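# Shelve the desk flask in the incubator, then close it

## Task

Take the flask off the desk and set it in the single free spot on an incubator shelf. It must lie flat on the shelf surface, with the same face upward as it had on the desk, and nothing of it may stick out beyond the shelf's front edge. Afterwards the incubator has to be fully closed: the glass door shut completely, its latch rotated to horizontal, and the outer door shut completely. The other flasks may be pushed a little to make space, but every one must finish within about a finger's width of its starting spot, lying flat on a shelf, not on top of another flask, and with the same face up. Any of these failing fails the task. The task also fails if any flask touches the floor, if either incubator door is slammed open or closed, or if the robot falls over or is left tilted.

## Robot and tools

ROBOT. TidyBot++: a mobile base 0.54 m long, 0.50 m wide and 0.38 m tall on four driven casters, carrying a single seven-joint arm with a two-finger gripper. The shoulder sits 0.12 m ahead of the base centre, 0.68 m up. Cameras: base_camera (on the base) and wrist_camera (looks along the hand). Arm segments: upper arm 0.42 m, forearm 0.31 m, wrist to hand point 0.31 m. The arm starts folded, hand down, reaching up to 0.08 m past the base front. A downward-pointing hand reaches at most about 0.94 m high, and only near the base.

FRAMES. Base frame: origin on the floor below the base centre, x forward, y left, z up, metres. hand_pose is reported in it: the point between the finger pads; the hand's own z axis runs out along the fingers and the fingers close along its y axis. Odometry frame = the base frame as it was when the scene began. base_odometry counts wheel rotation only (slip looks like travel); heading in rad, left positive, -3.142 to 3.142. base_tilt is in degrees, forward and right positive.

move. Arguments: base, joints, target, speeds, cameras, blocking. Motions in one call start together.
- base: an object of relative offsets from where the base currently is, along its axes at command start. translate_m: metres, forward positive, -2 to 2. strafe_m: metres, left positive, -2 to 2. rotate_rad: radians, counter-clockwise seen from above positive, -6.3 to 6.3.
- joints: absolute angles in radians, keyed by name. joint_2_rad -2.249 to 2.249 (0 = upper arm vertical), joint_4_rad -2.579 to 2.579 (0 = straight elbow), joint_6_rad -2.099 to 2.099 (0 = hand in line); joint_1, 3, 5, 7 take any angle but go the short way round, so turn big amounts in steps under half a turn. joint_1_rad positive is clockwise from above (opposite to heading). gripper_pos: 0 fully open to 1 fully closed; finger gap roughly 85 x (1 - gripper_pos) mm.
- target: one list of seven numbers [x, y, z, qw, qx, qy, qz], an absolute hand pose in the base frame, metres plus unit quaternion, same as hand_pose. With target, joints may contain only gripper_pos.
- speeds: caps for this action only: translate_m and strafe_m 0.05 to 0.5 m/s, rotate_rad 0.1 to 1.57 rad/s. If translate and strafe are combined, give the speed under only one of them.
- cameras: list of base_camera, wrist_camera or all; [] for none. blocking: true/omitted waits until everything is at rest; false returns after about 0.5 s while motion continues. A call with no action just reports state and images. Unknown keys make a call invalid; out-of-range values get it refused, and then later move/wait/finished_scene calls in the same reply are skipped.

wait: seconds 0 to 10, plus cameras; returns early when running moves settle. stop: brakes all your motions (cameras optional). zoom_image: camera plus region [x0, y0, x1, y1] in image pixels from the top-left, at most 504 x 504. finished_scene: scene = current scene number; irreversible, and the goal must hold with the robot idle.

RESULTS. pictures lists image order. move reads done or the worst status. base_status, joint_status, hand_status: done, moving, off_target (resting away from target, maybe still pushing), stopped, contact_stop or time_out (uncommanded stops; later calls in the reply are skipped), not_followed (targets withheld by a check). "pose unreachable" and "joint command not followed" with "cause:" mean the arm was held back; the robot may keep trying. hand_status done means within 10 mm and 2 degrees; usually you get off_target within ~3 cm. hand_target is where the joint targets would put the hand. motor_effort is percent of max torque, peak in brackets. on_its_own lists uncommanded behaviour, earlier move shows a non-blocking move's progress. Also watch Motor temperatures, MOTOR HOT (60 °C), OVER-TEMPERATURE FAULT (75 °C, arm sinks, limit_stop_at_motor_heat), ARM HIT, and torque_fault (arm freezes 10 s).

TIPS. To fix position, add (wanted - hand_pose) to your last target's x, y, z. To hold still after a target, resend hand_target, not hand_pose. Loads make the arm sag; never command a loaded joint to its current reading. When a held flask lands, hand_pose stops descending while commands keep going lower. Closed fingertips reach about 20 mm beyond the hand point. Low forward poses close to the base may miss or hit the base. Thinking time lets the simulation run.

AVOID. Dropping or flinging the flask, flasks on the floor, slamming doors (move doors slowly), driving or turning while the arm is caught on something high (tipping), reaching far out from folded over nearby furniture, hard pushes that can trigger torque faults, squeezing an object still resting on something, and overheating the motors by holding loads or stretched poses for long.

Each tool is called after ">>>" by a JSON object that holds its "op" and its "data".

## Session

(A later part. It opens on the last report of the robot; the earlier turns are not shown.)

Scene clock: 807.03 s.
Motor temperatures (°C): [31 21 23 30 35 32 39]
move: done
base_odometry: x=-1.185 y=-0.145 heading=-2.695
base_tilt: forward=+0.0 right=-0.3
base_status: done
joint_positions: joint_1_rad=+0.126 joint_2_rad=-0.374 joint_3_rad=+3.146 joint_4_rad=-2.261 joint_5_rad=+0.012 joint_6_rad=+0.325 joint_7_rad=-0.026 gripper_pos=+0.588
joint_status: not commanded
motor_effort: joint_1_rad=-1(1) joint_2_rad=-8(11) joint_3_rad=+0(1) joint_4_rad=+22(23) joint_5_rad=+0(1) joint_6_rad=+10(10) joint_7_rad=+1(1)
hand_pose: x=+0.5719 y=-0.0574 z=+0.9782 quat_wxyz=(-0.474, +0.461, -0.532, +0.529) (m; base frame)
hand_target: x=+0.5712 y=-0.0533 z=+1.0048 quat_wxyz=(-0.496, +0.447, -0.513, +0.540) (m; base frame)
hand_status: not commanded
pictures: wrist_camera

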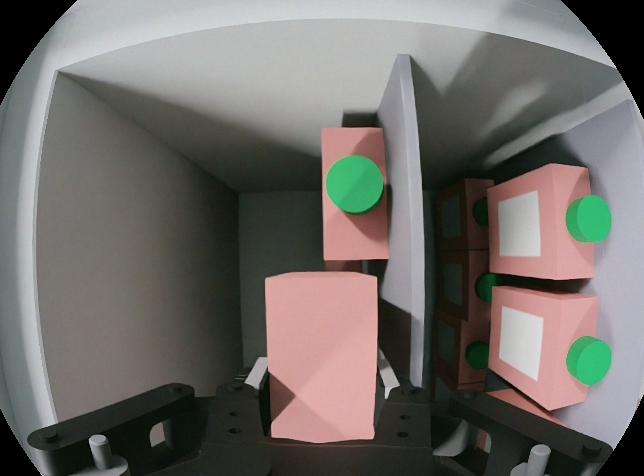

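>>> {"op": "move", "data": {"base": {"strafe_m": -0.005, "translate_m": 0.045}, "speeds": {"translate_m": 0.06}, "cameras": ["wrist_camera"]}}

>>> {"op": "zoom_image", "data": {"camera": "wrist_camera", "region": [250, 230, 450, 430]}}

Scene clock: 813.40 s.
Motor temperatures (°C): [31 21 23 30 35 32 39]
move: done
base_odometry: x=-1.228 y=-0.160 heading=-2.695
base_tilt: forward=+0.0 right=-0.3
base_status: done
joint_positions: joint_1_rad=+0.126 joint_2_rad=-0.374 joint_3_rad=+3.146 joint_4_rad=-2.261 joint_5_rad=+0.012 joint_6_rad=+0.325 joint_7_rad=-0.026 gripper_pos=+0.588
joint_status: not commanded
motor_effort: joint_1_rad=+0(2) joint_2_rad=-8(11) joint_3_rad=+0(1) joint_4_rad=+22(23) joint_5_rad=+0(1) joint_6_rad=+10(10) joint_7_rad=+1(1)
hand_pose: x=+0.5719 y=-0.0574 z=+0.9784 quat_wxyz=(-0.474, +0.461, -0.532, +0.529) (m; base frame)
hand_target: x=+0.5712 y=-0.0533 z=+1.0048 quat_wxyz=(-0.496, +0.447, -0.513, +0.540) (m; base frame)
hand_status: not commanded
pictures: wrist_camera

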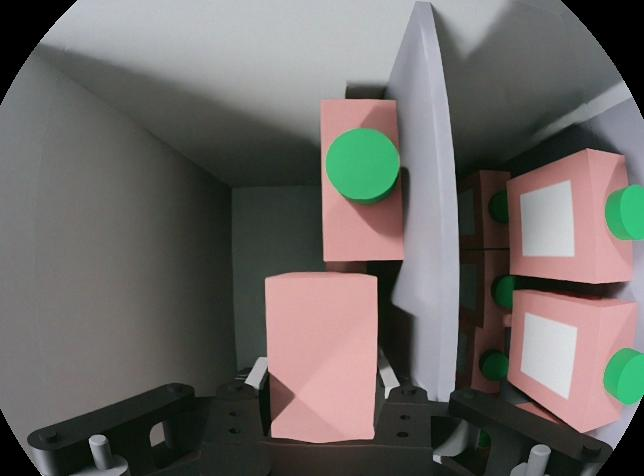

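Scaled by 2.520.

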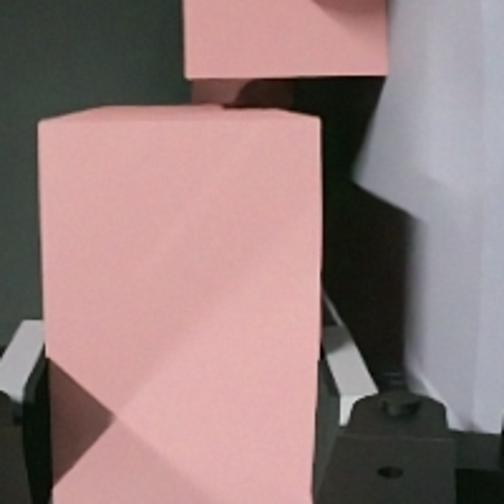

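>>> {"op": "move", "data": {"joints": {"joint_4_rad": -2.29, "joint_6_rad": 0.4}, "cameras": ["wrist_camera"]}}

>>> {"op": "move", "data": {"joints": {"joint_4_rad": -2.31, "joint_6_rad": 0.42}, "cameras": ["wrist_camera"]}}

>>> {"op": "zoom_image", "data": {"camera": "wrist_camera", "region": [250, 230, 450, 430]}}

Scene clock: 827.23 s.
Motor temperatures (°C): [31 21 23 30 35 32 39]
move: done
base_odometry: x=-1.228 y=-0.160 heading=-2.695
base_tilt: forward=+0.1 right=-0.3
base_status: not commanded
joint_positions: joint_1_rad=+0.126 joint_2_rad=-0.374 joint_3_rad=+3.146 joint_4_rad=-2.288 joint_5_rad=+0.012 joint_6_rad=+0.356 joint_7_rad=-0.026 gripper_pos=+0.589
joint_status: all done
motor_effort: joint_1_rad=-1(1) joint_2_rad=-8(9) joint_3_rad=-1(1) joint_4_rad=+22(23) joint_5_rad=+0(1) joint_6_rad=+10(10) joint_7_rad=+1(1)
hand_pose: x=+0.5691 y=-0.0570 z=+0.9713 quat_wxyz=(-0.475, +0.460, -0.531, +0.530) (m; base frame)
hand_target: x=+0.5672 y=-0.0521 z=+0.9867 quat_wxyz=(-0.493, +0.451, -0.517, +0.536) (m; base frame)
hand_status: not commanded
pictures: wrist_camera

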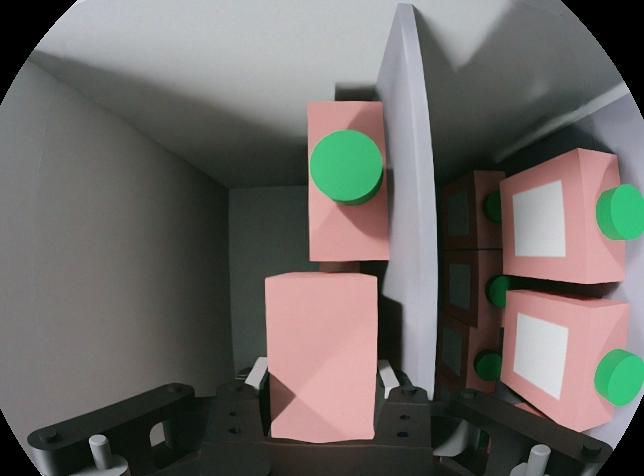

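Scene clock: 827.80 s.
Motor temperatures (°C): [31 21 23 30 35 32 39]
move: done
base_odometry: x=-1.228 y=-0.160 heading=-2.695
base_tilt: forward=+0.0 right=-0.3
base_status: not commanded
joint_positions: joint_1_rad=+0.126 joint_2_rad=-0.374 joint_3_rad=+3.146 joint_4_rad=-2.301 joint_5_rad=+0.012 joint_6_rad=+0.380 joint_7_rad=-0.026 gripper_pos=+0.589
joint_status: all done
motor_effort: joint_1_rad=-1(1) joint_2_rad=-8(8) joint_3_rad=+0(1) joint_4_rad=+21(22) joint_5_rad=+0(1) joint_6_rad=+9(10) joint_7_rad=+1(1)
hand_pose: x=+0.5677 y=-0.0567 z=+0.9713 quat_wxyz=(-0.477, +0.457, -0.528, +0.533) (m; base frame)
hand_target: x=+0.5651 y=-0.0515 z=+0.9808 quat_wxyz=(-0.493, +0.451, -0.516, +0.535) (m; base frame)
hand_status: not commanded
pictures: wrist_camera

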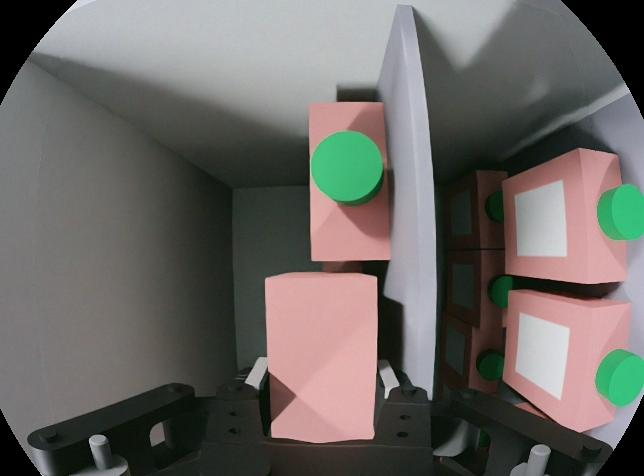

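Scaled by 2.520.

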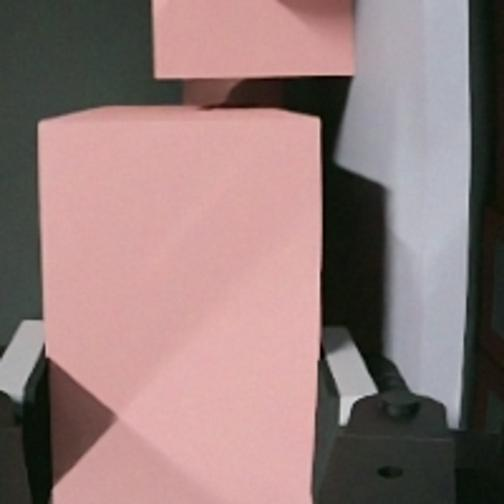

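>>> {"op": "move", "data": {"joints": {"joint_4_rad": -2.345, "joint_6_rad": 0.43}, "cameras": ["wrist_camera"]}}

>>> {"op": "zoom_image", "data": {"camera": "wrist_camera", "region": [250, 230, 450, 430]}}

Scene clock: 833.17 s.
Motor temperatures (°C): [31 21 23 30 35 32 39]
move: done
base_odometry: x=-1.228 y=-0.160 heading=-2.695
base_tilt: forward=+0.0 right=-0.3
base_status: not commanded
joint_positions: joint_1_rad=+0.126 joint_2_rad=-0.374 joint_3_rad=+3.146 joint_4_rad=-2.315 joint_5_rad=+0.012 joint_6_rad=+0.407 joint_7_rad=-0.026 gripper_pos=+0.589
joint_status: all done
motor_effort: joint_1_rad=+0(1) joint_2_rad=-6(8) joint_3_rad=-2(2) joint_4_rad=+18(20) joint_5_rad=+0(1) joint_6_rad=+7(9) joint_7_rad=+1(1)
hand_pose: x=+0.5660 y=-0.0564 z=+0.9711 quat_wxyz=(-0.480, +0.455, -0.524, +0.536) (m; base frame)
hand_target: x=+0.5615 y=-0.0508 z=+0.9628 quat_wxyz=(-0.488, +0.457, -0.523, +0.529) (m; base frame)
hand_status: not commanded
pictures: wrist_camera

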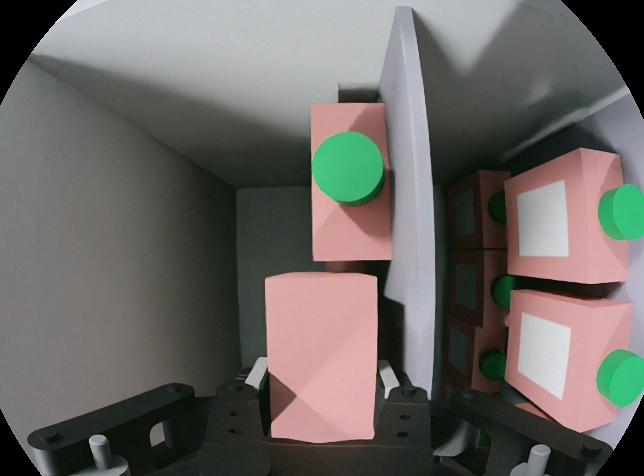

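Scaled by 2.520.

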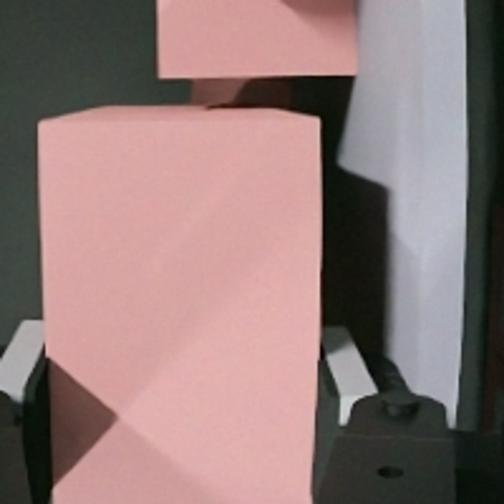

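>>> {"op": "move", "data": {"joints": {"joint_4_rad": -2.27, "joint_6_rad": 0.40}, "cameras": []}}

>>> {"op": "move", "data": {"base": {"translate_m": -0.015}, "cameras": []}}

>>> {"op": "move", "data": {"joints": {"joint_4_rad": -2.31, "joint_6_rad": 0.42}, "cameras": []}}

>>> {"op": "move", "data": {"joints": {"joint_4_rad": -2.34, "joint_6_rad": 0.45}, "cameras": ["wrist_camera"]}}

>>> {"op": "zoom_image", "data": {"camera": "wrist_camera", "region": [250, 230, 450, 430]}}

Scene clock: 847.80 s.
Motor temperatures (°C): [31 21 23 30 35 32 39]
move: done
base_odometry: x=-1.228 y=-0.160 heading=-2.695
base_tilt: forward=+0.1 right=-0.4
base_status: not commanded
joint_positions: joint_1_rad=+0.126 joint_2_rad=-0.374 joint_3_rad=+3.146 joint_4_rad=-2.292 joint_5_rad=+0.012 joint_6_rad=+0.404 joint_7_rad=-0.026 gripper_pos=+0.589
joint_status: all done
motor_effort: joint_1_rad=+0(1) joint_2_rad=-8(8) joint_3_rad=+0(1) joint_4_rad=+22(23) joint_5_rad=+0(1) joint_6_rad=+10(10) joint_7_rad=+1(1)
hand_pose: x=+0.5682 y=-0.0567 z=+0.9843 quat_wxyz=(-0.485, +0.450, -0.519, +0.541) (m; base frame)
hand_target: x=+0.5687 y=-0.0524 z=+0.9989 quat_wxyz=(-0.497, +0.446, -0.511, +0.541) (m; base frame)
hand_status: not commanded
pictures: none
No camera images: "cameras" was empty.

Scene clock: 848.53 s.
Motor temperatures (°C): [31 21 23 30 35 32 39]
move: done
base_odometry: x=-1.215 y=-0.154 heading=-2.695
base_tilt: forward=+0.0 right=-0.3
base_status: done
joint_positions: joint_1_rad=+0.126 joint_2_rad=-0.378 joint_3_rad=+3.146 joint_4_rad=-2.291 joint_5_rad=+0.012 joint_6_rad=+0.404 joint_7_rad=-0.026 gripper_pos=+0.589
joint_status: not commanded
motor_effort: joint_1_rad=+0(1) joint_2_rad=-8(11) joint_3_rad=+0(2) joint_4_rad=+22(23) joint_5_rad=+1(1) joint_6_rad=+10(10) joint_7_rad=+1(1)
hand_pose: x=+0.5671 y=-0.0566 z=+0.9865 quat_wxyz=(-0.486, +0.449, -0.518, +0.543) (m; base frame)
hand_target: x=+0.5687 y=-0.0524 z=+0.9989 quat_wxyz=(-0.497, +0.446, -0.511, +0.541) (m; base frame)
hand_status: not commanded
pictures: none
No camera images: "cameras" was empty.

Scene clock: 849.23 s.
Motor temperatures (°C): [31 21 23 30 35 32 39]
move: done
base_odometry: x=-1.215 y=-0.154 heading=-2.695
base_tilt: forward=+0.0 right=-0.3
base_status: not commanded
joint_positions: joint_1_rad=+0.126 joint_2_rad=-0.378 joint_3_rad=+3.146 joint_4_rad=-2.313 joint_5_rad=+0.012 joint_6_rad=+0.404 joint_7_rad=-0.026 gripper_pos=+0.589
joint_status: all done
motor_effort: joint_1_rad=+0(1) joint_2_rad=-8(8) joint_3_rad=+0(1) joint_4_rad=+22(24) joint_5_rad=+1(1) joint_6_rad=+10(10) joint_7_rad=+1(1)
hand_pose: x=+0.5651 y=-0.0563 z=+0.9732 quat_wxyz=(-0.481, +0.454, -0.524, +0.537) (m; base frame)
hand_target: x=+0.5651 y=-0.0515 z=+0.9808 quat_wxyz=(-0.493, +0.451, -0.516, +0.535) (m; base frame)
hand_status: not commanded
pictures: none
No camera images: "cameras" was empty.

Scene clock: 849.87 s.
Motor temperatures (°C): [31 21 23 30 35 32 39]
move: done
base_odometry: x=-1.215 y=-0.154 heading=-2.695
base_tilt: forward=+0.1 right=-0.3
base_status: not commanded
joint_positions: joint_1_rad=+0.126 joint_2_rad=-0.378 joint_3_rad=+3.146 joint_4_rad=-2.328 joint_5_rad=+0.012 joint_6_rad=+0.426 joint_7_rad=-0.026 gripper_pos=+0.589
joint_status: all done
motor_effort: joint_1_rad=-1(2) joint_2_rad=-7(8) joint_3_rad=-1(1) joint_4_rad=+20(22) joint_5_rad=+0(1) joint_6_rad=+9(10) joint_7_rad=+0(1)
hand_pose: x=+0.5633 y=-0.0560 z=+0.9705 quat_wxyz=(-0.483, +0.452, -0.522, +0.538) (m; base frame)
hand_target: x=+0.5617 y=-0.0505 z=+0.9720 quat_wxyz=(-0.494, +0.451, -0.516, +0.535) (m; base frame)
hand_status: not commanded
pictures: wrist_camera

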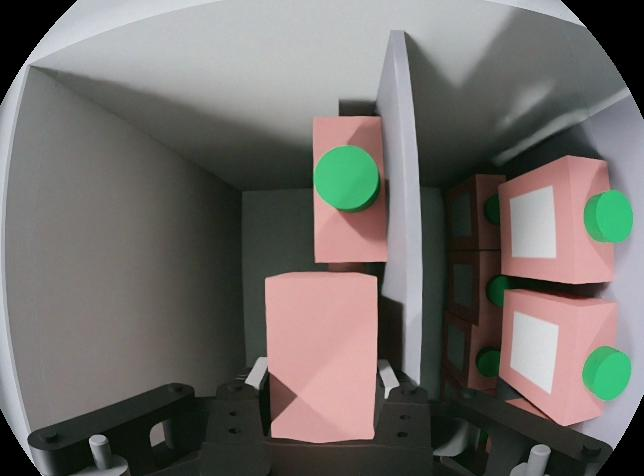

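Scaled by 2.520.

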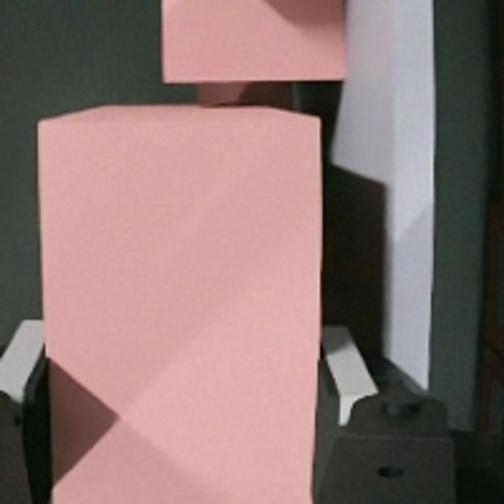

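>>> {"op": "move", "data": {"joints": {"joint_4_rad": -2.29}, "cameras": []}}

>>> {"op": "move", "data": {"base": {"translate_m": -0.015}, "cameras": []}}

>>> {"op": "move", "data": {"joints": {"joint_4_rad": -2.33}, "cameras": []}}

>>> {"op": "move", "data": {"joints": {"joint_4_rad": -2.36}, "cameras": ["wrist_camera"]}}

>>> {"op": "zoom_image", "data": {"camera": "wrist_camera", "region": [250, 230, 450, 430]}}

Scene clock: 862.83 s.
Motor temperatures (°C): [31 21 23 30 35 32 39]
move: done
base_odometry: x=-1.215 y=-0.154 heading=-2.695
base_tilt: forward=+0.1 right=-0.3
base_status: not commanded
joint_positions: joint_1_rad=+0.126 joint_2_rad=-0.378 joint_3_rad=+3.146 joint_4_rad=-2.309 joint_5_rad=+0.012 joint_6_rad=+0.426 joint_7_rad=-0.026 gripper_pos=+0.589
joint_status: all done
motor_effort: joint_1_rad=+0(1) joint_2_rad=-8(8) joint_3_rad=+0(1) joint_4_rad=+22(23) joint_5_rad=+0(1) joint_6_rad=+10(11) joint_7_rad=+1(1)
hand_pose: x=+0.5652 y=-0.0562 z=+0.9826 quat_wxyz=(-0.487, +0.448, -0.516, +0.544) (m; base frame)
hand_target: x=+0.5659 y=-0.0512 z=+1.0022 quat_wxyz=(-0.505, +0.439, -0.502, +0.548) (m; base frame)
hand_status: not commanded
pictures: none
No camera images: "cameras" was empty.

Scene clock: 863.57 s.
Motor temperatures (°C): [31 21 23 30 35 32 39]
move: done
base_odometry: x=-1.201 y=-0.147 heading=-2.695
base_tilt: forward=+0.0 right=-0.3
base_status: done
joint_positions: joint_1_rad=+0.126 joint_2_rad=-0.379 joint_3_rad=+3.146 joint_4_rad=-2.308 joint_5_rad=+0.012 joint_6_rad=+0.426 joint_7_rad=-0.026 gripper_pos=+0.589
joint_status: not commanded
motor_effort: joint_1_rad=-1(1) joint_2_rad=-7(11) joint_3_rad=+0(1) joint_4_rad=+23(23) joint_5_rad=+1(1) joint_6_rad=+10(10) joint_7_rad=+1(1)
hand_pose: x=+0.5648 y=-0.0562 z=+0.9833 quat_wxyz=(-0.487, +0.447, -0.516, +0.544) (m; base frame)
hand_target: x=+0.5659 y=-0.0512 z=+1.0022 quat_wxyz=(-0.505, +0.439, -0.502, +0.548) (m; base frame)
hand_status: not commanded
pictures: none
No camera images: "cameras" was empty.

Scene clock: 864.27 s.
Motor temperatures (°C): [31 21 23 30 35 32 39]
move: done
base_odometry: x=-1.201 y=-0.147 heading=-2.695
base_tilt: forward=+0.0 right=-0.3
base_status: not commanded
joint_positions: joint_1_rad=+0.126 joint_2_rad=-0.379 joint_3_rad=+3.146 joint_4_rad=-2.333 joint_5_rad=+0.012 joint_6_rad=+0.426 joint_7_rad=-0.026 gripper_pos=+0.589
joint_status: all done
motor_effort: joint_1_rad=+0(1) joint_2_rad=-8(8) joint_3_rad=-1(1) joint_4_rad=+22(23) joint_5_rad=+0(1) joint_6_rad=+10(10) joint_7_rad=+1(1)
hand_pose: x=+0.5625 y=-0.0558 z=+0.9686 quat_wxyz=(-0.482, +0.453, -0.523, +0.538) (m; base frame)
hand_target: x=+0.5627 y=-0.0507 z=+0.9780 quat_wxyz=(-0.496, +0.449, -0.513, +0.537) (m; base frame)
hand_status: not commanded
pictures: none
No camera images: "cameras" was empty.

Scene clock: 864.90 s.
Motor temperatures (°C): [31 21 23 30 35 32 39]
move: done
base_odometry: x=-1.201 y=-0.147 heading=-2.695
base_tilt: forward=+0.0 right=-0.3
base_status: not commanded
joint_positions: joint_1_rad=+0.126 joint_2_rad=-0.379 joint_3_rad=+3.146 joint_4_rad=-2.354 joint_5_rad=+0.012 joint_6_rad=+0.428 joint_7_rad=-0.026 gripper_pos=+0.589
joint_status: all done
motor_effort: joint_1_rad=-1(1) joint_2_rad=-7(8) joint_3_rad=-1(1) joint_4_rad=+20(22) joint_5_rad=+1(1) joint_6_rad=+8(10) joint_7_rad=+0(1)
hand_pose: x=+0.5601 y=-0.0555 z=+0.9569 quat_wxyz=(-0.478, +0.457, -0.528, +0.533) (m; base frame)
hand_target: x=+0.5596 y=-0.0502 z=+0.9600 quat_wxyz=(-0.489, +0.456, -0.522, +0.530) (m; base frame)
hand_status: not commanded
pictures: wrist_camera

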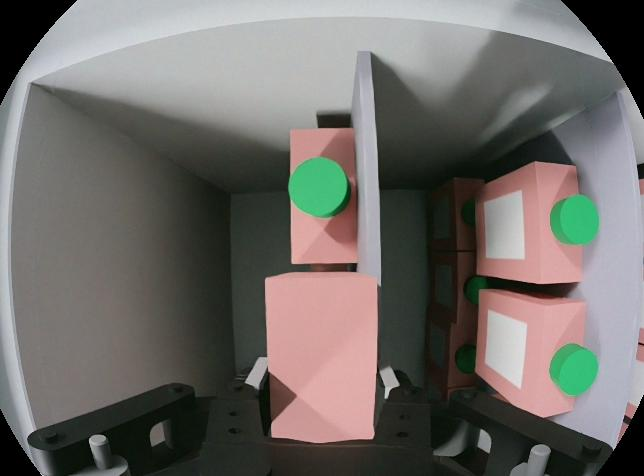

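Scaled by 2.520.

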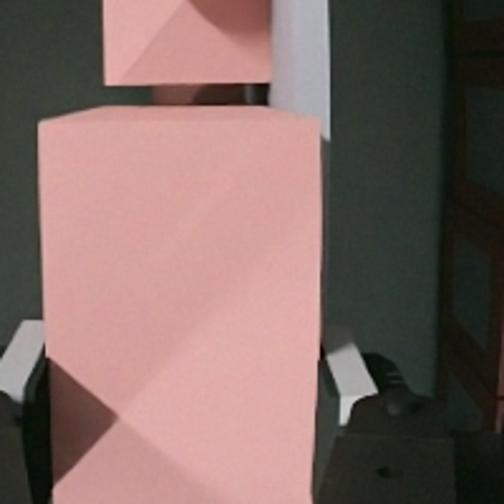

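>>> {"op": "move", "data": {"joints": {"joint_4_rad": -2.37, "joint_6_rad": 0.37}, "cameras": []}}

>>> {"op": "move", "data": {"joints": {"joint_4_rad": -2.38, "joint_6_rad": 0.34}, "cameras": ["wrist_camera"]}}

>>> {"op": "zoom_image", "data": {"camera": "wrist_camera", "region": [250, 230, 450, 430]}}

Scene clock: 873.67 s.
Motor temperatures (°C): [31 21 23 30 35 32 39]
move: done
base_odometry: x=-1.201 y=-0.147 heading=-2.695
base_tilt: forward=+0.0 right=-0.4
base_status: not commanded
joint_positions: joint_1_rad=+0.126 joint_2_rad=-0.386 joint_3_rad=+3.146 joint_4_rad=-2.347 joint_5_rad=+0.012 joint_6_rad=+0.404 joint_7_rad=-0.026 gripper_pos=+0.589
joint_status: all done
motor_effort: joint_1_rad=-1(1) joint_2_rad=-4(6) joint_3_rad=+0(1) joint_4_rad=+17(20) joint_5_rad=+0(1) joint_6_rad=+6(8) joint_7_rad=+0(1)
hand_pose: x=+0.5591 y=-0.0555 z=+0.9568 quat_wxyz=(-0.475, +0.460, -0.530, +0.530) (m; base frame)
hand_target: x=+0.5581 y=-0.0513 z=+0.9291 quat_wxyz=(-0.467, +0.475, -0.547, +0.507) (m; base frame)
hand_status: not commanded
pictures: none
No camera images: "cameras" was empty.

Scene clock: 874.13 s.
Motor temperatures (°C): [31 21 23 30 35 32 39]
move: done
base_odometry: x=-1.201 y=-0.147 heading=-2.695
base_tilt: forward=+0.1 right=-0.3
base_status: not commanded
joint_positions: joint_1_rad=+0.126 joint_2_rad=-0.388 joint_3_rad=+3.146 joint_4_rad=-2.347 joint_5_rad=+0.012 joint_6_rad=+0.402 joint_7_rad=-0.026 gripper_pos=+0.589
joint_status: all done
motor_effort: joint_1_rad=-1(1) joint_2_rad=-3(5) joint_3_rad=+0(1) joint_4_rad=+15(17) joint_5_rad=+0(1) joint_6_rad=+4(6) joint_7_rad=+0(0)
hand_pose: x=+0.5587 y=-0.0554 z=+0.9566 quat_wxyz=(-0.475, +0.460, -0.531, +0.530) (m; base frame)
hand_target: x=+0.5559 y=-0.0515 z=+0.9139 quat_wxyz=(-0.457, +0.484, -0.557, +0.497) (m; base frame)
hand_status: not commanded
pictures: wrist_camera

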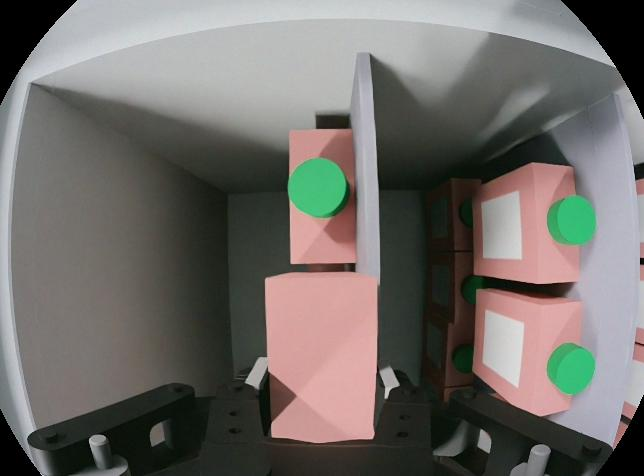

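Scaled by 2.520.

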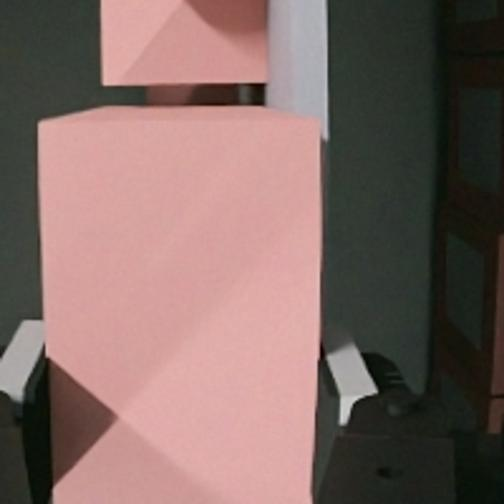

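>>> {"op": "move", "data": {"joints": {"gripper_pos": 0.55, "joint_4_rad": -2.365, "joint_6_rad": 0.37}, "cameras": []}}

>>> {"op": "move", "data": {"joints": {"gripper_pos": 0.48}, "cameras": ["wrist_camera"]}}

>>> {"op": "zoom_image", "data": {"camera": "wrist_camera", "region": [220, 230, 420, 430]}}

Scene clock: 885.90 s.
Motor temperatures (°C): [31 21 23 30 35 32 39]
move: done
base_odometry: x=-1.201 y=-0.147 heading=-2.695
base_tilt: forward=+0.1 right=-0.3
base_status: not commanded
joint_positions: joint_1_rad=+0.126 joint_2_rad=-0.388 joint_3_rad=+3.146 joint_4_rad=-2.348 joint_5_rad=+0.012 joint_6_rad=+0.402 joint_7_rad=-0.026 gripper_pos=+0.550
joint_status: all done
motor_effort: joint_1_rad=+0(1) joint_2_rad=-4(5) joint_3_rad=+0(1) joint_4_rad=+18(19) joint_5_rad=+0(1) joint_6_rad=+7(7) joint_7_rad=+1(1)
hand_pose: x=+0.5584 y=-0.0554 z=+0.9562 quat_wxyz=(-0.475, +0.460, -0.531, +0.530) (m; base frame)
hand_target: x=+0.5588 y=-0.0514 z=+0.9321 quat_wxyz=(-0.468, +0.474, -0.545, +0.509) (m; base frame)
hand_status: not commanded
pictures: none
No camera images: "cameras" was empty.

Scene clock: 886.37 s.
Motor temperatures (°C): [31 21 23 30 35 32 39]
move: done
base_odometry: x=-1.201 y=-0.147 heading=-2.695
base_tilt: forward=+0.0 right=-0.3
base_status: not commanded
joint_positions: joint_1_rad=+0.126 joint_2_rad=-0.388 joint_3_rad=+3.146 joint_4_rad=-2.352 joint_5_rad=+0.012 joint_6_rad=+0.402 joint_7_rad=-0.026 gripper_pos=+0.480
joint_status: all done
motor_effort: joint_1_rad=-1(1) joint_2_rad=-5(7) joint_3_rad=+0(1) joint_4_rad=+19(21) joint_5_rad=+0(1) joint_6_rad=+7(9) joint_7_rad=+1(1)
hand_pose: x=+0.5579 y=-0.0553 z=+0.9538 quat_wxyz=(-0.474, +0.461, -0.532, +0.529) (m; base frame)
hand_target: x=+0.5588 y=-0.0514 z=+0.9321 quat_wxyz=(-0.468, +0.474, -0.545, +0.509) (m; base frame)
hand_status: not commanded
pictures: wrist_camera

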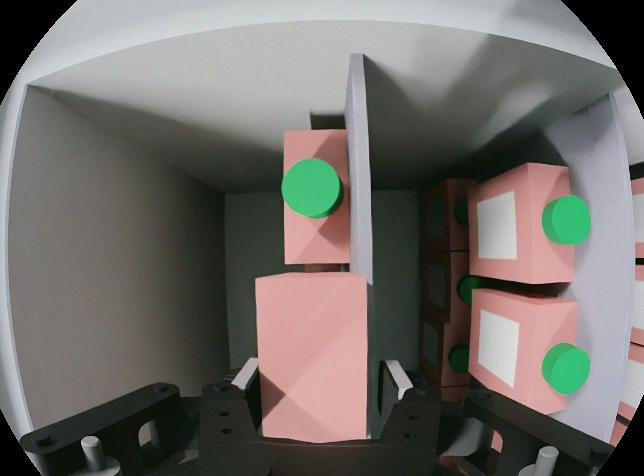

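Scaled by 2.520.

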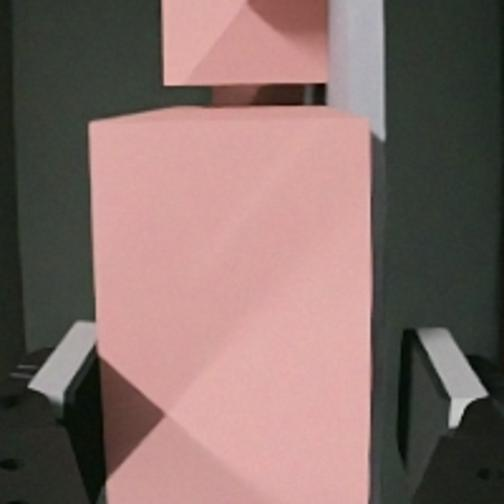

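>>> {"op": "move", "data": {"joints": {"gripper_pos": 0.36, "joint_4_rad": -2.345}, "cameras": ["wrist_camera"]}}

>>> {"op": "zoom_image", "data": {"camera": "wrist_camera", "region": [220, 230, 420, 430]}}

Scene clock: 893.53 s.
Motor temperatures (°C): [31 21 23 30 35 32 39]
move: done
base_odometry: x=-1.201 y=-0.147 heading=-2.695
base_tilt: forward=+0.1 right=-0.3
base_status: not commanded
joint_positions: joint_1_rad=+0.126 joint_2_rad=-0.388 joint_3_rad=+3.146 joint_4_rad=-2.352 joint_5_rad=+0.012 joint_6_rad=+0.402 joint_7_rad=-0.026 gripper_pos=+0.360
joint_status: all done
motor_effort: joint_1_rad=+0(1) joint_2_rad=-6(7) joint_3_rad=+0(1) joint_4_rad=+21(22) joint_5_rad=+0(1) joint_6_rad=+9(9) joint_7_rad=+1(1)
hand_pose: x=+0.5580 y=-0.0553 z=+0.9537 quat_wxyz=(-0.474, +0.461, -0.532, +0.529) (m; base frame)
hand_target: x=+0.5614 y=-0.0518 z=+0.9441 quat_wxyz=(-0.473, +0.470, -0.540, +0.514) (m; base frame)
hand_status: not commanded
pictures: wrist_camera

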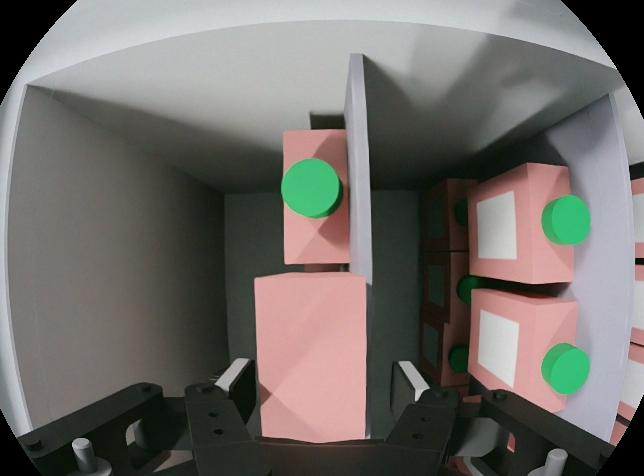

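Scaled by 2.520.

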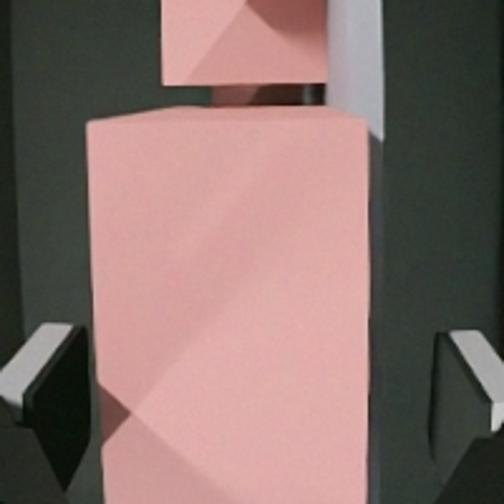

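>>> {"op": "move", "data": {"base": {"translate_m": -0.08}, "speeds": {"translate_m": 0.08}, "cameras": ["wrist_camera"]}}

Scene clock: 900.70 s.
Motor temperatures (°C): [31 21 23 30 35 32 39]
move: done
base_odometry: x=-1.129 y=-0.112 heading=-2.695
base_tilt: forward=+0.0 right=-0.4
base_status: done
joint_positions: joint_1_rad=+0.126 joint_2_rad=-0.384 joint_3_rad=+3.146 joint_4_rad=-2.352 joint_5_rad=+0.012 joint_6_rad=+0.402 joint_7_rad=-0.026 gripper_pos=+0.360
joint_status: not commanded
motor_effort: joint_1_rad=-1(1) joint_2_rad=-6(9) joint_3_rad=-1(1) joint_4_rad=+21(21) joint_5_rad=+0(1) joint_6_rad=+9(9) joint_7_rad=+0(1)
hand_pose: x=+0.5590 y=-0.0554 z=+0.9521 quat_wxyz=(-0.473, +0.462, -0.533, +0.528) (m; base frame)
hand_target: x=+0.5614 y=-0.0518 z=+0.9441 quat_wxyz=(-0.473, +0.470, -0.540, +0.514) (m; base frame)
hand_status: not commanded
pictures: wrist_camera

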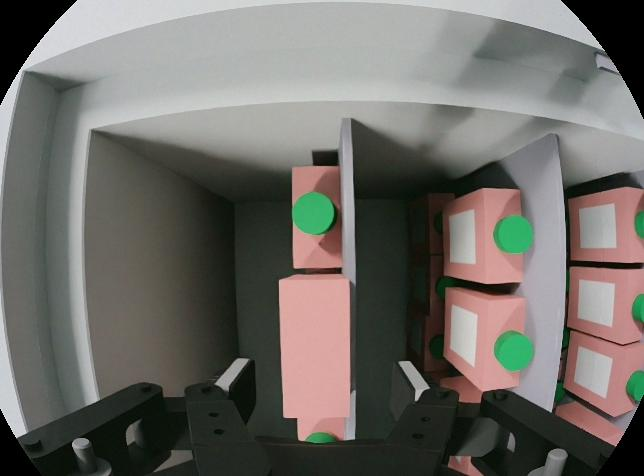

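>>> {"op": "move", "data": {"joints": {"gripper_pos": 1.0}, "cameras": []}}

>>> {"op": "move", "data": {"base": {"translate_m": 0.09, "strafe_m": -0.008}, "speeds": {"translate_m": 0.05}, "cameras": ["wrist_camera"]}}

Scene clock: 913.40 s.
Motor temperatures (°C): [31 21 23 30 35 32 39]
move: done
base_odometry: x=-1.129 y=-0.112 heading=-2.695
base_tilt: forward=+0.0 right=-0.3
base_status: not commanded
joint_positions: joint_1_rad=+0.126 joint_2_rad=-0.384 joint_3_rad=+3.146 joint_4_rad=-2.352 joint_5_rad=+0.012 joint_6_rad=+0.402 joint_7_rad=-0.026 gripper_pos=+0.999
joint_status: all done
motor_effort: joint_1_rad=+0(1) joint_2_rad=-7(7) joint_3_rad=-1(1) joint_4_rad=+21(21) joint_5_rad=+0(1) joint_6_rad=+9(9) joint_7_rad=+1(1)
hand_pose: x=+0.5590 y=-0.0554 z=+0.9521 quat_wxyz=(-0.473, +0.462, -0.533, +0.528) (m; base frame)
hand_target: x=+0.5614 y=-0.0518 z=+0.9441 quat_wxyz=(-0.473, +0.470, -0.540, +0.514) (m; base frame)
hand_status: not commanded
pictures: none
No camera images: "cameras" was empty.

Scene clock: 915.67 s.
Motor temperatures (°C): [31 21 23 30 35 32 39]
move: done
base_odometry: x=-1.214 y=-0.144 heading=-2.695
base_tilt: forward=+0.1 right=-0.3
base_status: done
joint_positions: joint_1_rad=+0.126 joint_2_rad=-0.383 joint_3_rad=+3.146 joint_4_rad=-2.352 joint_5_rad=+0.012 joint_6_rad=+0.402 joint_7_rad=-0.026 gripper_pos=+0.999
joint_status: not commanded
motor_effort: joint_1_rad=-1(1) joint_2_rad=-7(9) joint_3_rad=-1(1) joint_4_rad=+21(22) joint_5_rad=+1(1) joint_6_rad=+9(9) joint_7_rad=+1(1)
hand_pose: x=+0.5593 y=-0.0555 z=+0.9517 quat_wxyz=(-0.473, +0.462, -0.533, +0.528) (m; base frame)
hand_target: x=+0.5614 y=-0.0518 z=+0.9441 quat_wxyz=(-0.473, +0.470, -0.540, +0.514) (m; base frame)
hand_status: not commanded
pictures: wrist_camera

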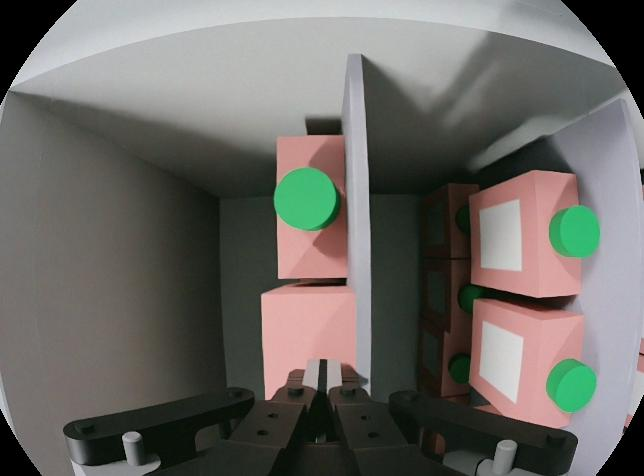

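>>> {"op": "zoom_image", "data": {"camera": "wrist_camera", "region": [250, 100, 450, 420]}}

Scaled by 1.575.

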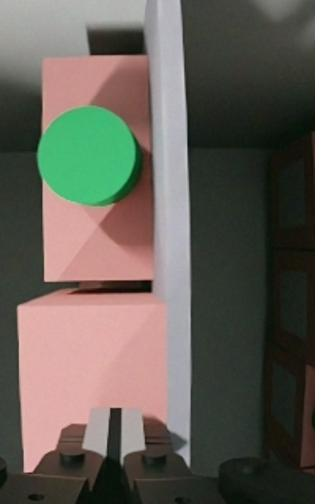

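>>> {"op": "move", "data": {"base": {"translate_m": 0.045, "strafe_m": -0.004}, "speeds": {"translate_m": 0.05}, "cameras": ["wrist_camera"]}}

>>> {"op": "zoom_image", "data": {"camera": "wrist_camera", "region": [200, 60, 450, 460]}}

Scene clock: 937.10 s.
Motor temperatures (°C): [31 21 23 30 35 32 39]
move: done
base_odometry: x=-1.256 y=-0.160 heading=-2.695
base_tilt: forward=-0.1 right=-0.3
base_status: done
joint_positions: joint_1_rad=+0.126 joint_2_rad=-0.410 joint_3_rad=+3.146 joint_4_rad=-2.363 joint_5_rad=+0.012 joint_6_rad=+0.402 joint_7_rad=-0.026 gripper_pos=+0.999
joint_status: not commanded
motor_effort: joint_1_rad=+0(1) joint_2_rad=+0(8) joint_3_rad=+0(1) joint_4_rad=+23(27) joint_5_rad=+0(1) joint_6_rad=+9(11) joint_7_rad=+0(1)
hand_pose: x=+0.5508 y=-0.0544 z=+0.9566 quat_wxyz=(-0.477, +0.459, -0.529, +0.532) (m; base frame)
hand_target: x=+0.5614 y=-0.0518 z=+0.9441 quat_wxyz=(-0.473, +0.470, -0.540, +0.514) (m; base frame)
hand_status: not commanded
pictures: wrist_camera

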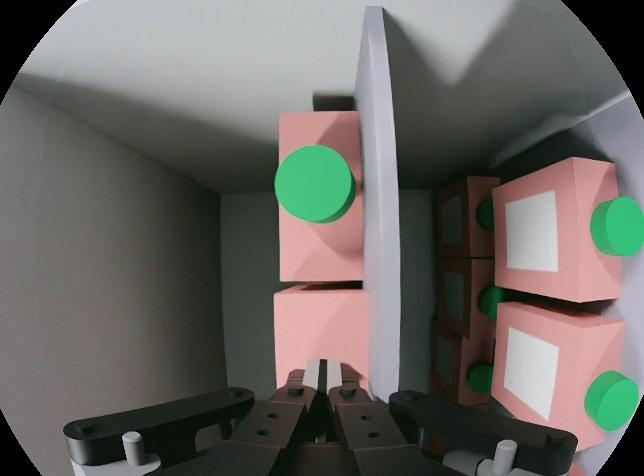

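Scaled by 1.260.

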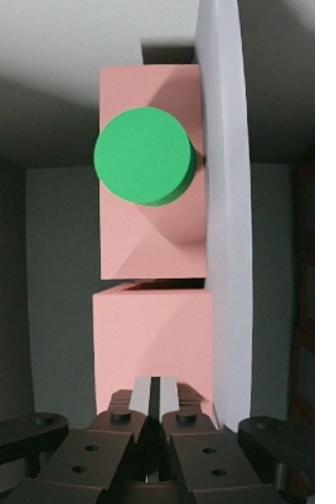

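>>> {"op": "move", "data": {"base": {"translate_m": -0.12}, "speeds": {"translate_m": 0.1}, "cameras": ["wrist_camera"]}}

>>> {"op": "zoom_image", "data": {"camera": "wrist_camera", "region": [250, 130, 450, 450]}}

Scene clock: 956.53 s.
Motor temperatures (°C): [31 21 23 30 35 32 39]
move: done
base_odometry: x=-1.148 y=-0.108 heading=-2.695
base_tilt: forward=+0.0 right=-0.2
base_status: done
joint_positions: joint_1_rad=+0.126 joint_2_rad=-0.383 joint_3_rad=+3.146 joint_4_rad=-2.351 joint_5_rad=+0.012 joint_6_rad=+0.402 joint_7_rad=-0.026 gripper_pos=+0.999
joint_status: not commanded
motor_effort: joint_1_rad=+1(1) joint_2_rad=-6(8) joint_3_rad=+0(1) joint_4_rad=+21(22) joint_5_rad=+0(1) joint_6_rad=+9(9) joint_7_rad=+1(1)
hand_pose: x=+0.5595 y=-0.0555 z=+0.9518 quat_wxyz=(-0.473, +0.462, -0.533, +0.528) (m; base frame)
hand_target: x=+0.5614 y=-0.0518 z=+0.9441 quat_wxyz=(-0.473, +0.470, -0.540, +0.514) (m; base frame)
hand_status: not commanded
pictures: wrist_camera

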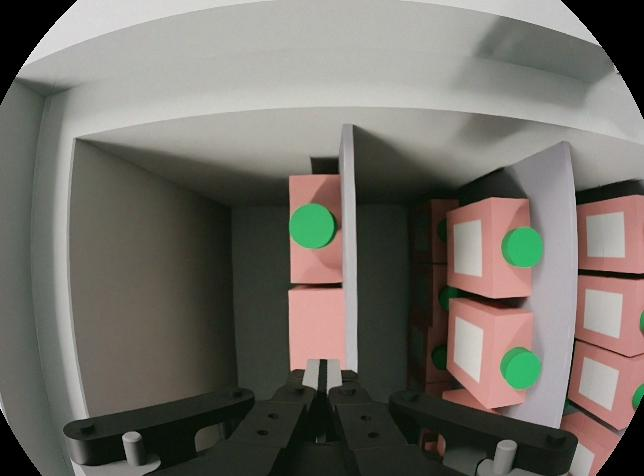

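Scaled by 1.575.

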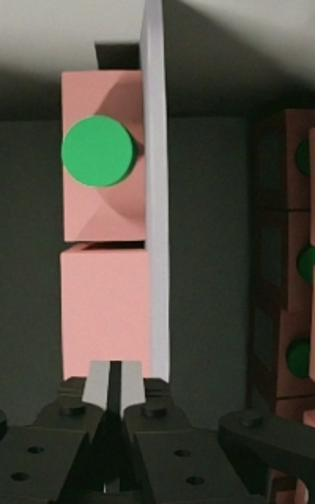

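>>> {"op": "move", "data": {"base": {"translate_m": -0.4}, "cameras": []}}

>>> {"op": "move", "data": {"joints": {"joint_7_rad": 1.6, "joint_2_rad": -0.6, "joint_4_rad": -1.6, "joint_6_rad": -0.7}, "cameras": ["wrist_camera"]}}

Scene clock: 966.23 s.
Motor temperatures (°C): [31 21 23 30 35 32 39]
move: done
base_odometry: x=-0.787 y=+0.065 heading=-2.695
base_tilt: forward=+0.0 right=-0.3
base_status: done
joint_positions: joint_1_rad=+0.126 joint_2_rad=-0.385 joint_3_rad=+3.146 joint_4_rad=-2.351 joint_5_rad=+0.012 joint_6_rad=+0.402 joint_7_rad=-0.026 gripper_pos=+0.999
joint_status: not commanded
motor_effort: joint_1_rad=+0(1) joint_2_rad=-7(9) joint_3_rad=+0(1) joint_4_rad=+21(22) joint_5_rad=+0(1) joint_6_rad=+9(9) joint_7_rad=+1(1)
hand_pose: x=+0.5591 y=-0.0555 z=+0.9524 quat_wxyz=(-0.473, +0.462, -0.533, +0.528) (m; base frame)
hand_target: x=+0.5614 y=-0.0518 z=+0.9441 quat_wxyz=(-0.473, +0.470, -0.540, +0.514) (m; base frame)
hand_status: not commanded
pictures: none
No camera images: "cameras" was empty.

Scene clock: 968.83 s.
Motor temperatures (°C): [31 21 23 30 35 32 39]
move: done
base_odometry: x=-0.787 y=+0.065 heading=-2.695
base_tilt: forward=+0.1 right=-0.3
base_status: not commanded
joint_positions: joint_1_rad=+0.126 joint_2_rad=-0.591 joint_3_rad=+3.146 joint_4_rad=-1.616 joint_5_rad=+0.012 joint_6_rad=-0.644 joint_7_rad=+1.523 gripper_pos=+0.999
joint_status: all done
motor_effort: joint_1_rad=+0(1) joint_2_rad=+1(8) joint_3_rad=+0(1) joint_4_rad=+20(23) joint_5_rad=+0(1) joint_6_rad=+9(10) joint_7_rad=+1(2)
hand_pose: x=+0.4598 y=-0.0467 z=+1.1641 quat_wxyz=(+0.032, +0.738, -0.066, +0.671) (m; base frame)
hand_target: x=+0.4499 y=-0.0570 z=+1.1591 quat_wxyz=(+0.081, +0.750, -0.036, +0.655) (m; base frame)
hand_status: not commanded
pictures: wrist_camera

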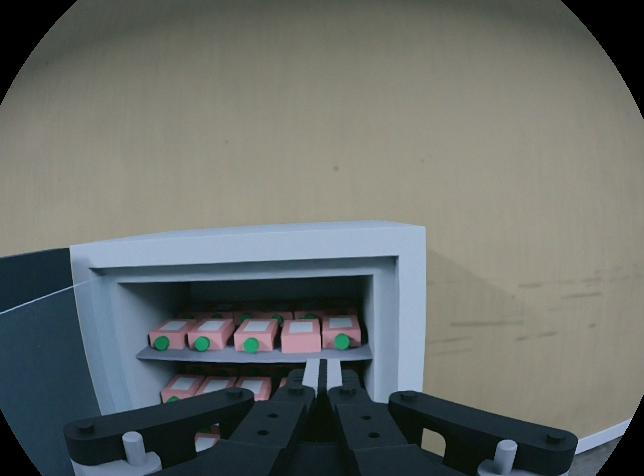

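>>> {"op": "zoom_image", "data": {"camera": "wrist_camera", "region": [120, 280, 400, 380]}}

Scaled by 1.800.

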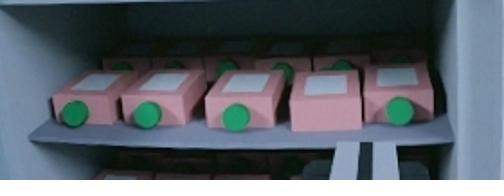

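>>> {"op": "zoom_image", "data": {"camera": "wrist_camera", "region": [170, 295, 370, 365]}}

Scaled by 2.520.

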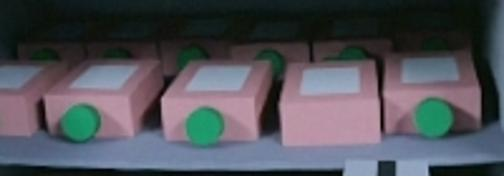

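>>> {"op": "move", "data": {"base": {"translate_m": -0.5}, "joints": {"joint_2_rad": -0.6, "joint_4_rad": -1.4, "joint_6_rad": -0.5}, "cameras": ["wrist_camera", "base_camera"]}}

>>> {"op": "move", "data": {"base": {"rotate_rad": 0.4}, "cameras": ["wrist_camera", "base_camera"]}}

Scene clock: 1006.90 s.
Motor temperatures (°C): [31 21 23 30 35 32 39]
move: done
base_odometry: x=-0.336 y=+0.281 heading=-2.695
base_tilt: forward=+0.0 right=-0.3
base_status: done
joint_positions: joint_1_rad=+0.126 joint_2_rad=-0.606 joint_3_rad=+3.146 joint_4_rad=-1.411 joint_5_rad=+0.012 joint_6_rad=-0.537 joint_7_rad=+1.525 gripper_pos=+0.999
joint_status: all done
motor_effort: joint_1_rad=+0(1) joint_2_rad=+4(8) joint_3_rad=-1(1) joint_4_rad=+17(22) joint_5_rad=+0(1) joint_6_rad=+9(10) joint_7_rad=+1(1)
hand_pose: x=+0.4066 y=-0.0398 z=+1.3161 quat_wxyz=(+0.038, +0.619, -0.055, +0.782) (m; base frame)
hand_target: x=+0.4029 y=-0.0485 z=+1.3316 quat_wxyz=(+0.092, +0.604, -0.028, +0.791) (m; base frame)
hand_status: not commanded
pictures: base_camera, wrist_camera

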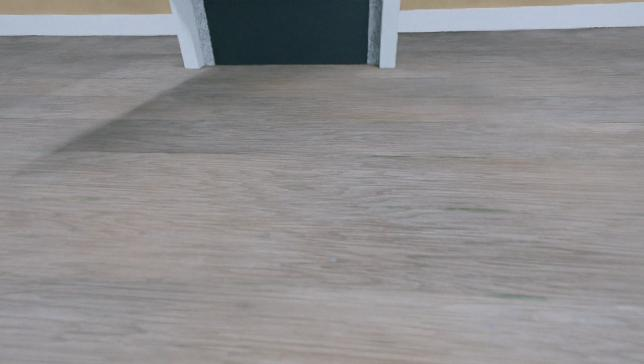

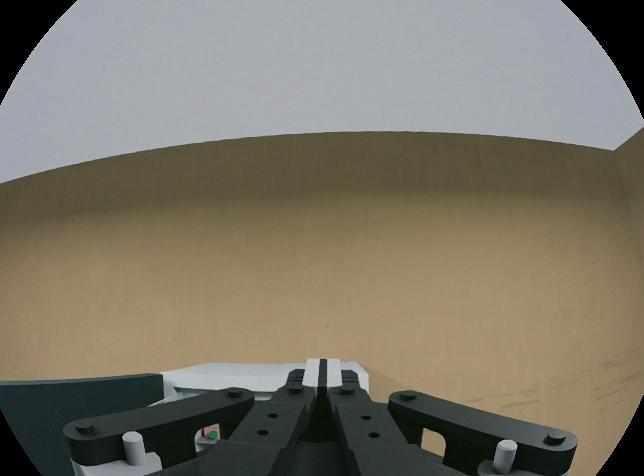

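Scene clock: 1008.20 s.
Motor temperatures (°C): [31 21 23 30 35 32 39]
move: done
base_odometry: x=-0.336 y=+0.281 heading=-2.295
base_tilt: forward=+0.1 right=-0.3
base_status: done
joint_positions: joint_1_rad=+0.126 joint_2_rad=-0.606 joint_3_rad=+3.146 joint_4_rad=-1.411 joint_5_rad=+0.012 joint_6_rad=-0.537 joint_7_rad=+1.525 gripper_pos=+0.999
joint_status: not commanded
motor_effort: joint_1_rad=+0(1) joint_2_rad=+4(5) joint_3_rad=+0(2) joint_4_rad=+18(18) joint_5_rad=+0(1) joint_6_rad=+9(9) joint_7_rad=+1(1)
hand_pose: x=+0.4066 y=-0.0398 z=+1.3161 quat_wxyz=(+0.038, +0.619, -0.055, +0.782) (m; base frame)
hand_target: x=+0.4029 y=-0.0485 z=+1.3316 quat_wxyz=(+0.092, +0.604, -0.028, +0.791) (m; base frame)
hand_status: not commanded
pictures: base_camera, wrist_camera

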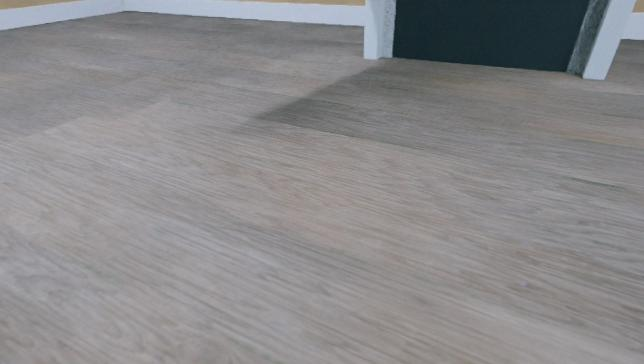

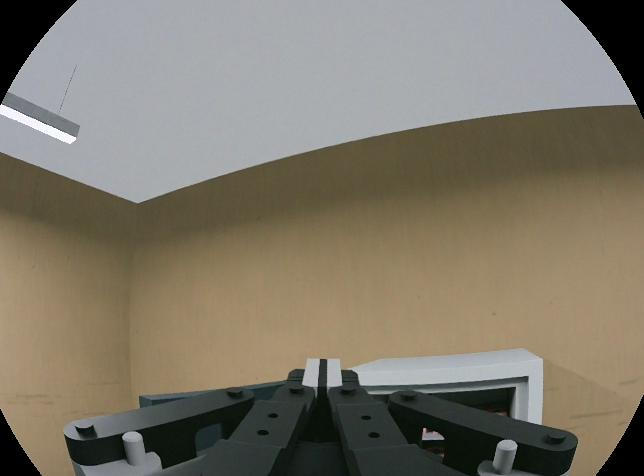

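>>> {"op": "move", "data": {"joints": {"joint_6_rad": -1.25}, "cameras": ["wrist_camera"]}}

Scene clock: 1012.97 s.
Motor temperatures (°C): [31 21 23 30 35 32 39]
move: done
base_odometry: x=-0.336 y=+0.281 heading=-2.295
base_tilt: forward=+0.0 right=-0.2
base_status: not commanded
joint_positions: joint_1_rad=+0.126 joint_2_rad=-0.606 joint_3_rad=+3.146 joint_4_rad=-1.406 joint_5_rad=+0.012 joint_6_rad=-1.205 joint_7_rad=+1.525 gripper_pos=+0.999
joint_status: all done
motor_effort: joint_1_rad=+0(1) joint_2_rad=+5(5) joint_3_rad=-1(1) joint_4_rad=+17(19) joint_5_rad=+0(1) joint_6_rad=+8(10) joint_7_rad=+1(1)
hand_pose: x=+0.3848 y=-0.0380 z=+1.1153 quat_wxyz=(+0.027, +0.840, -0.076, +0.537) (m; base frame)
hand_target: x=+0.3782 y=-0.0529 z=+1.1049 quat_wxyz=(+0.069, +0.853, -0.052, +0.515) (m; base frame)
hand_status: not commanded
pictures: wrist_camera

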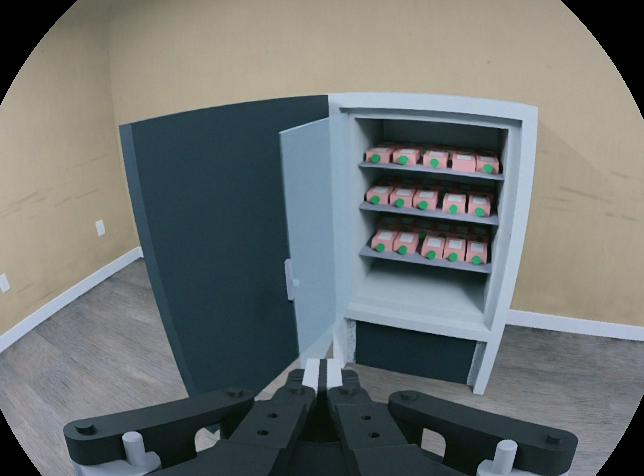

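>>> {"op": "zoom_image", "data": {"camera": "wrist_camera", "region": [340, 120, 540, 280]}}

>>> {"op": "zoom_image", "data": {"camera": "wrist_camera", "region": [100, 80, 400, 400]}}

Scaled by 2.520.

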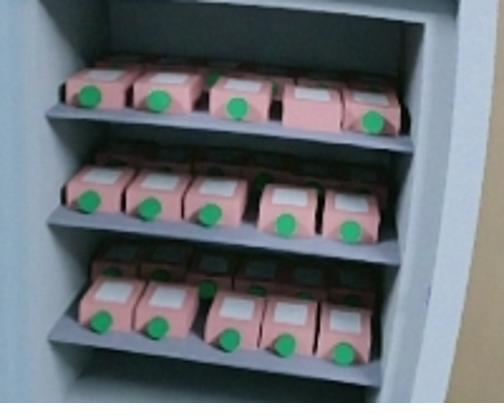

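Scaled by 1.575.

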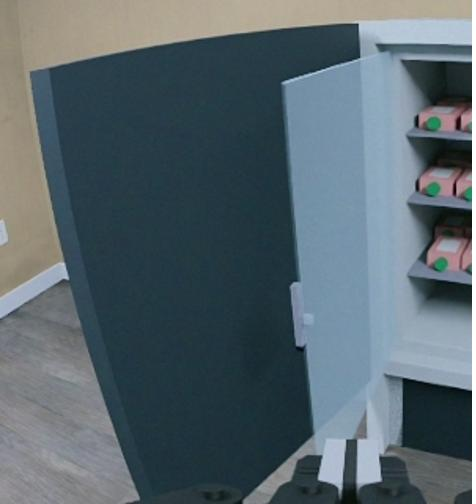

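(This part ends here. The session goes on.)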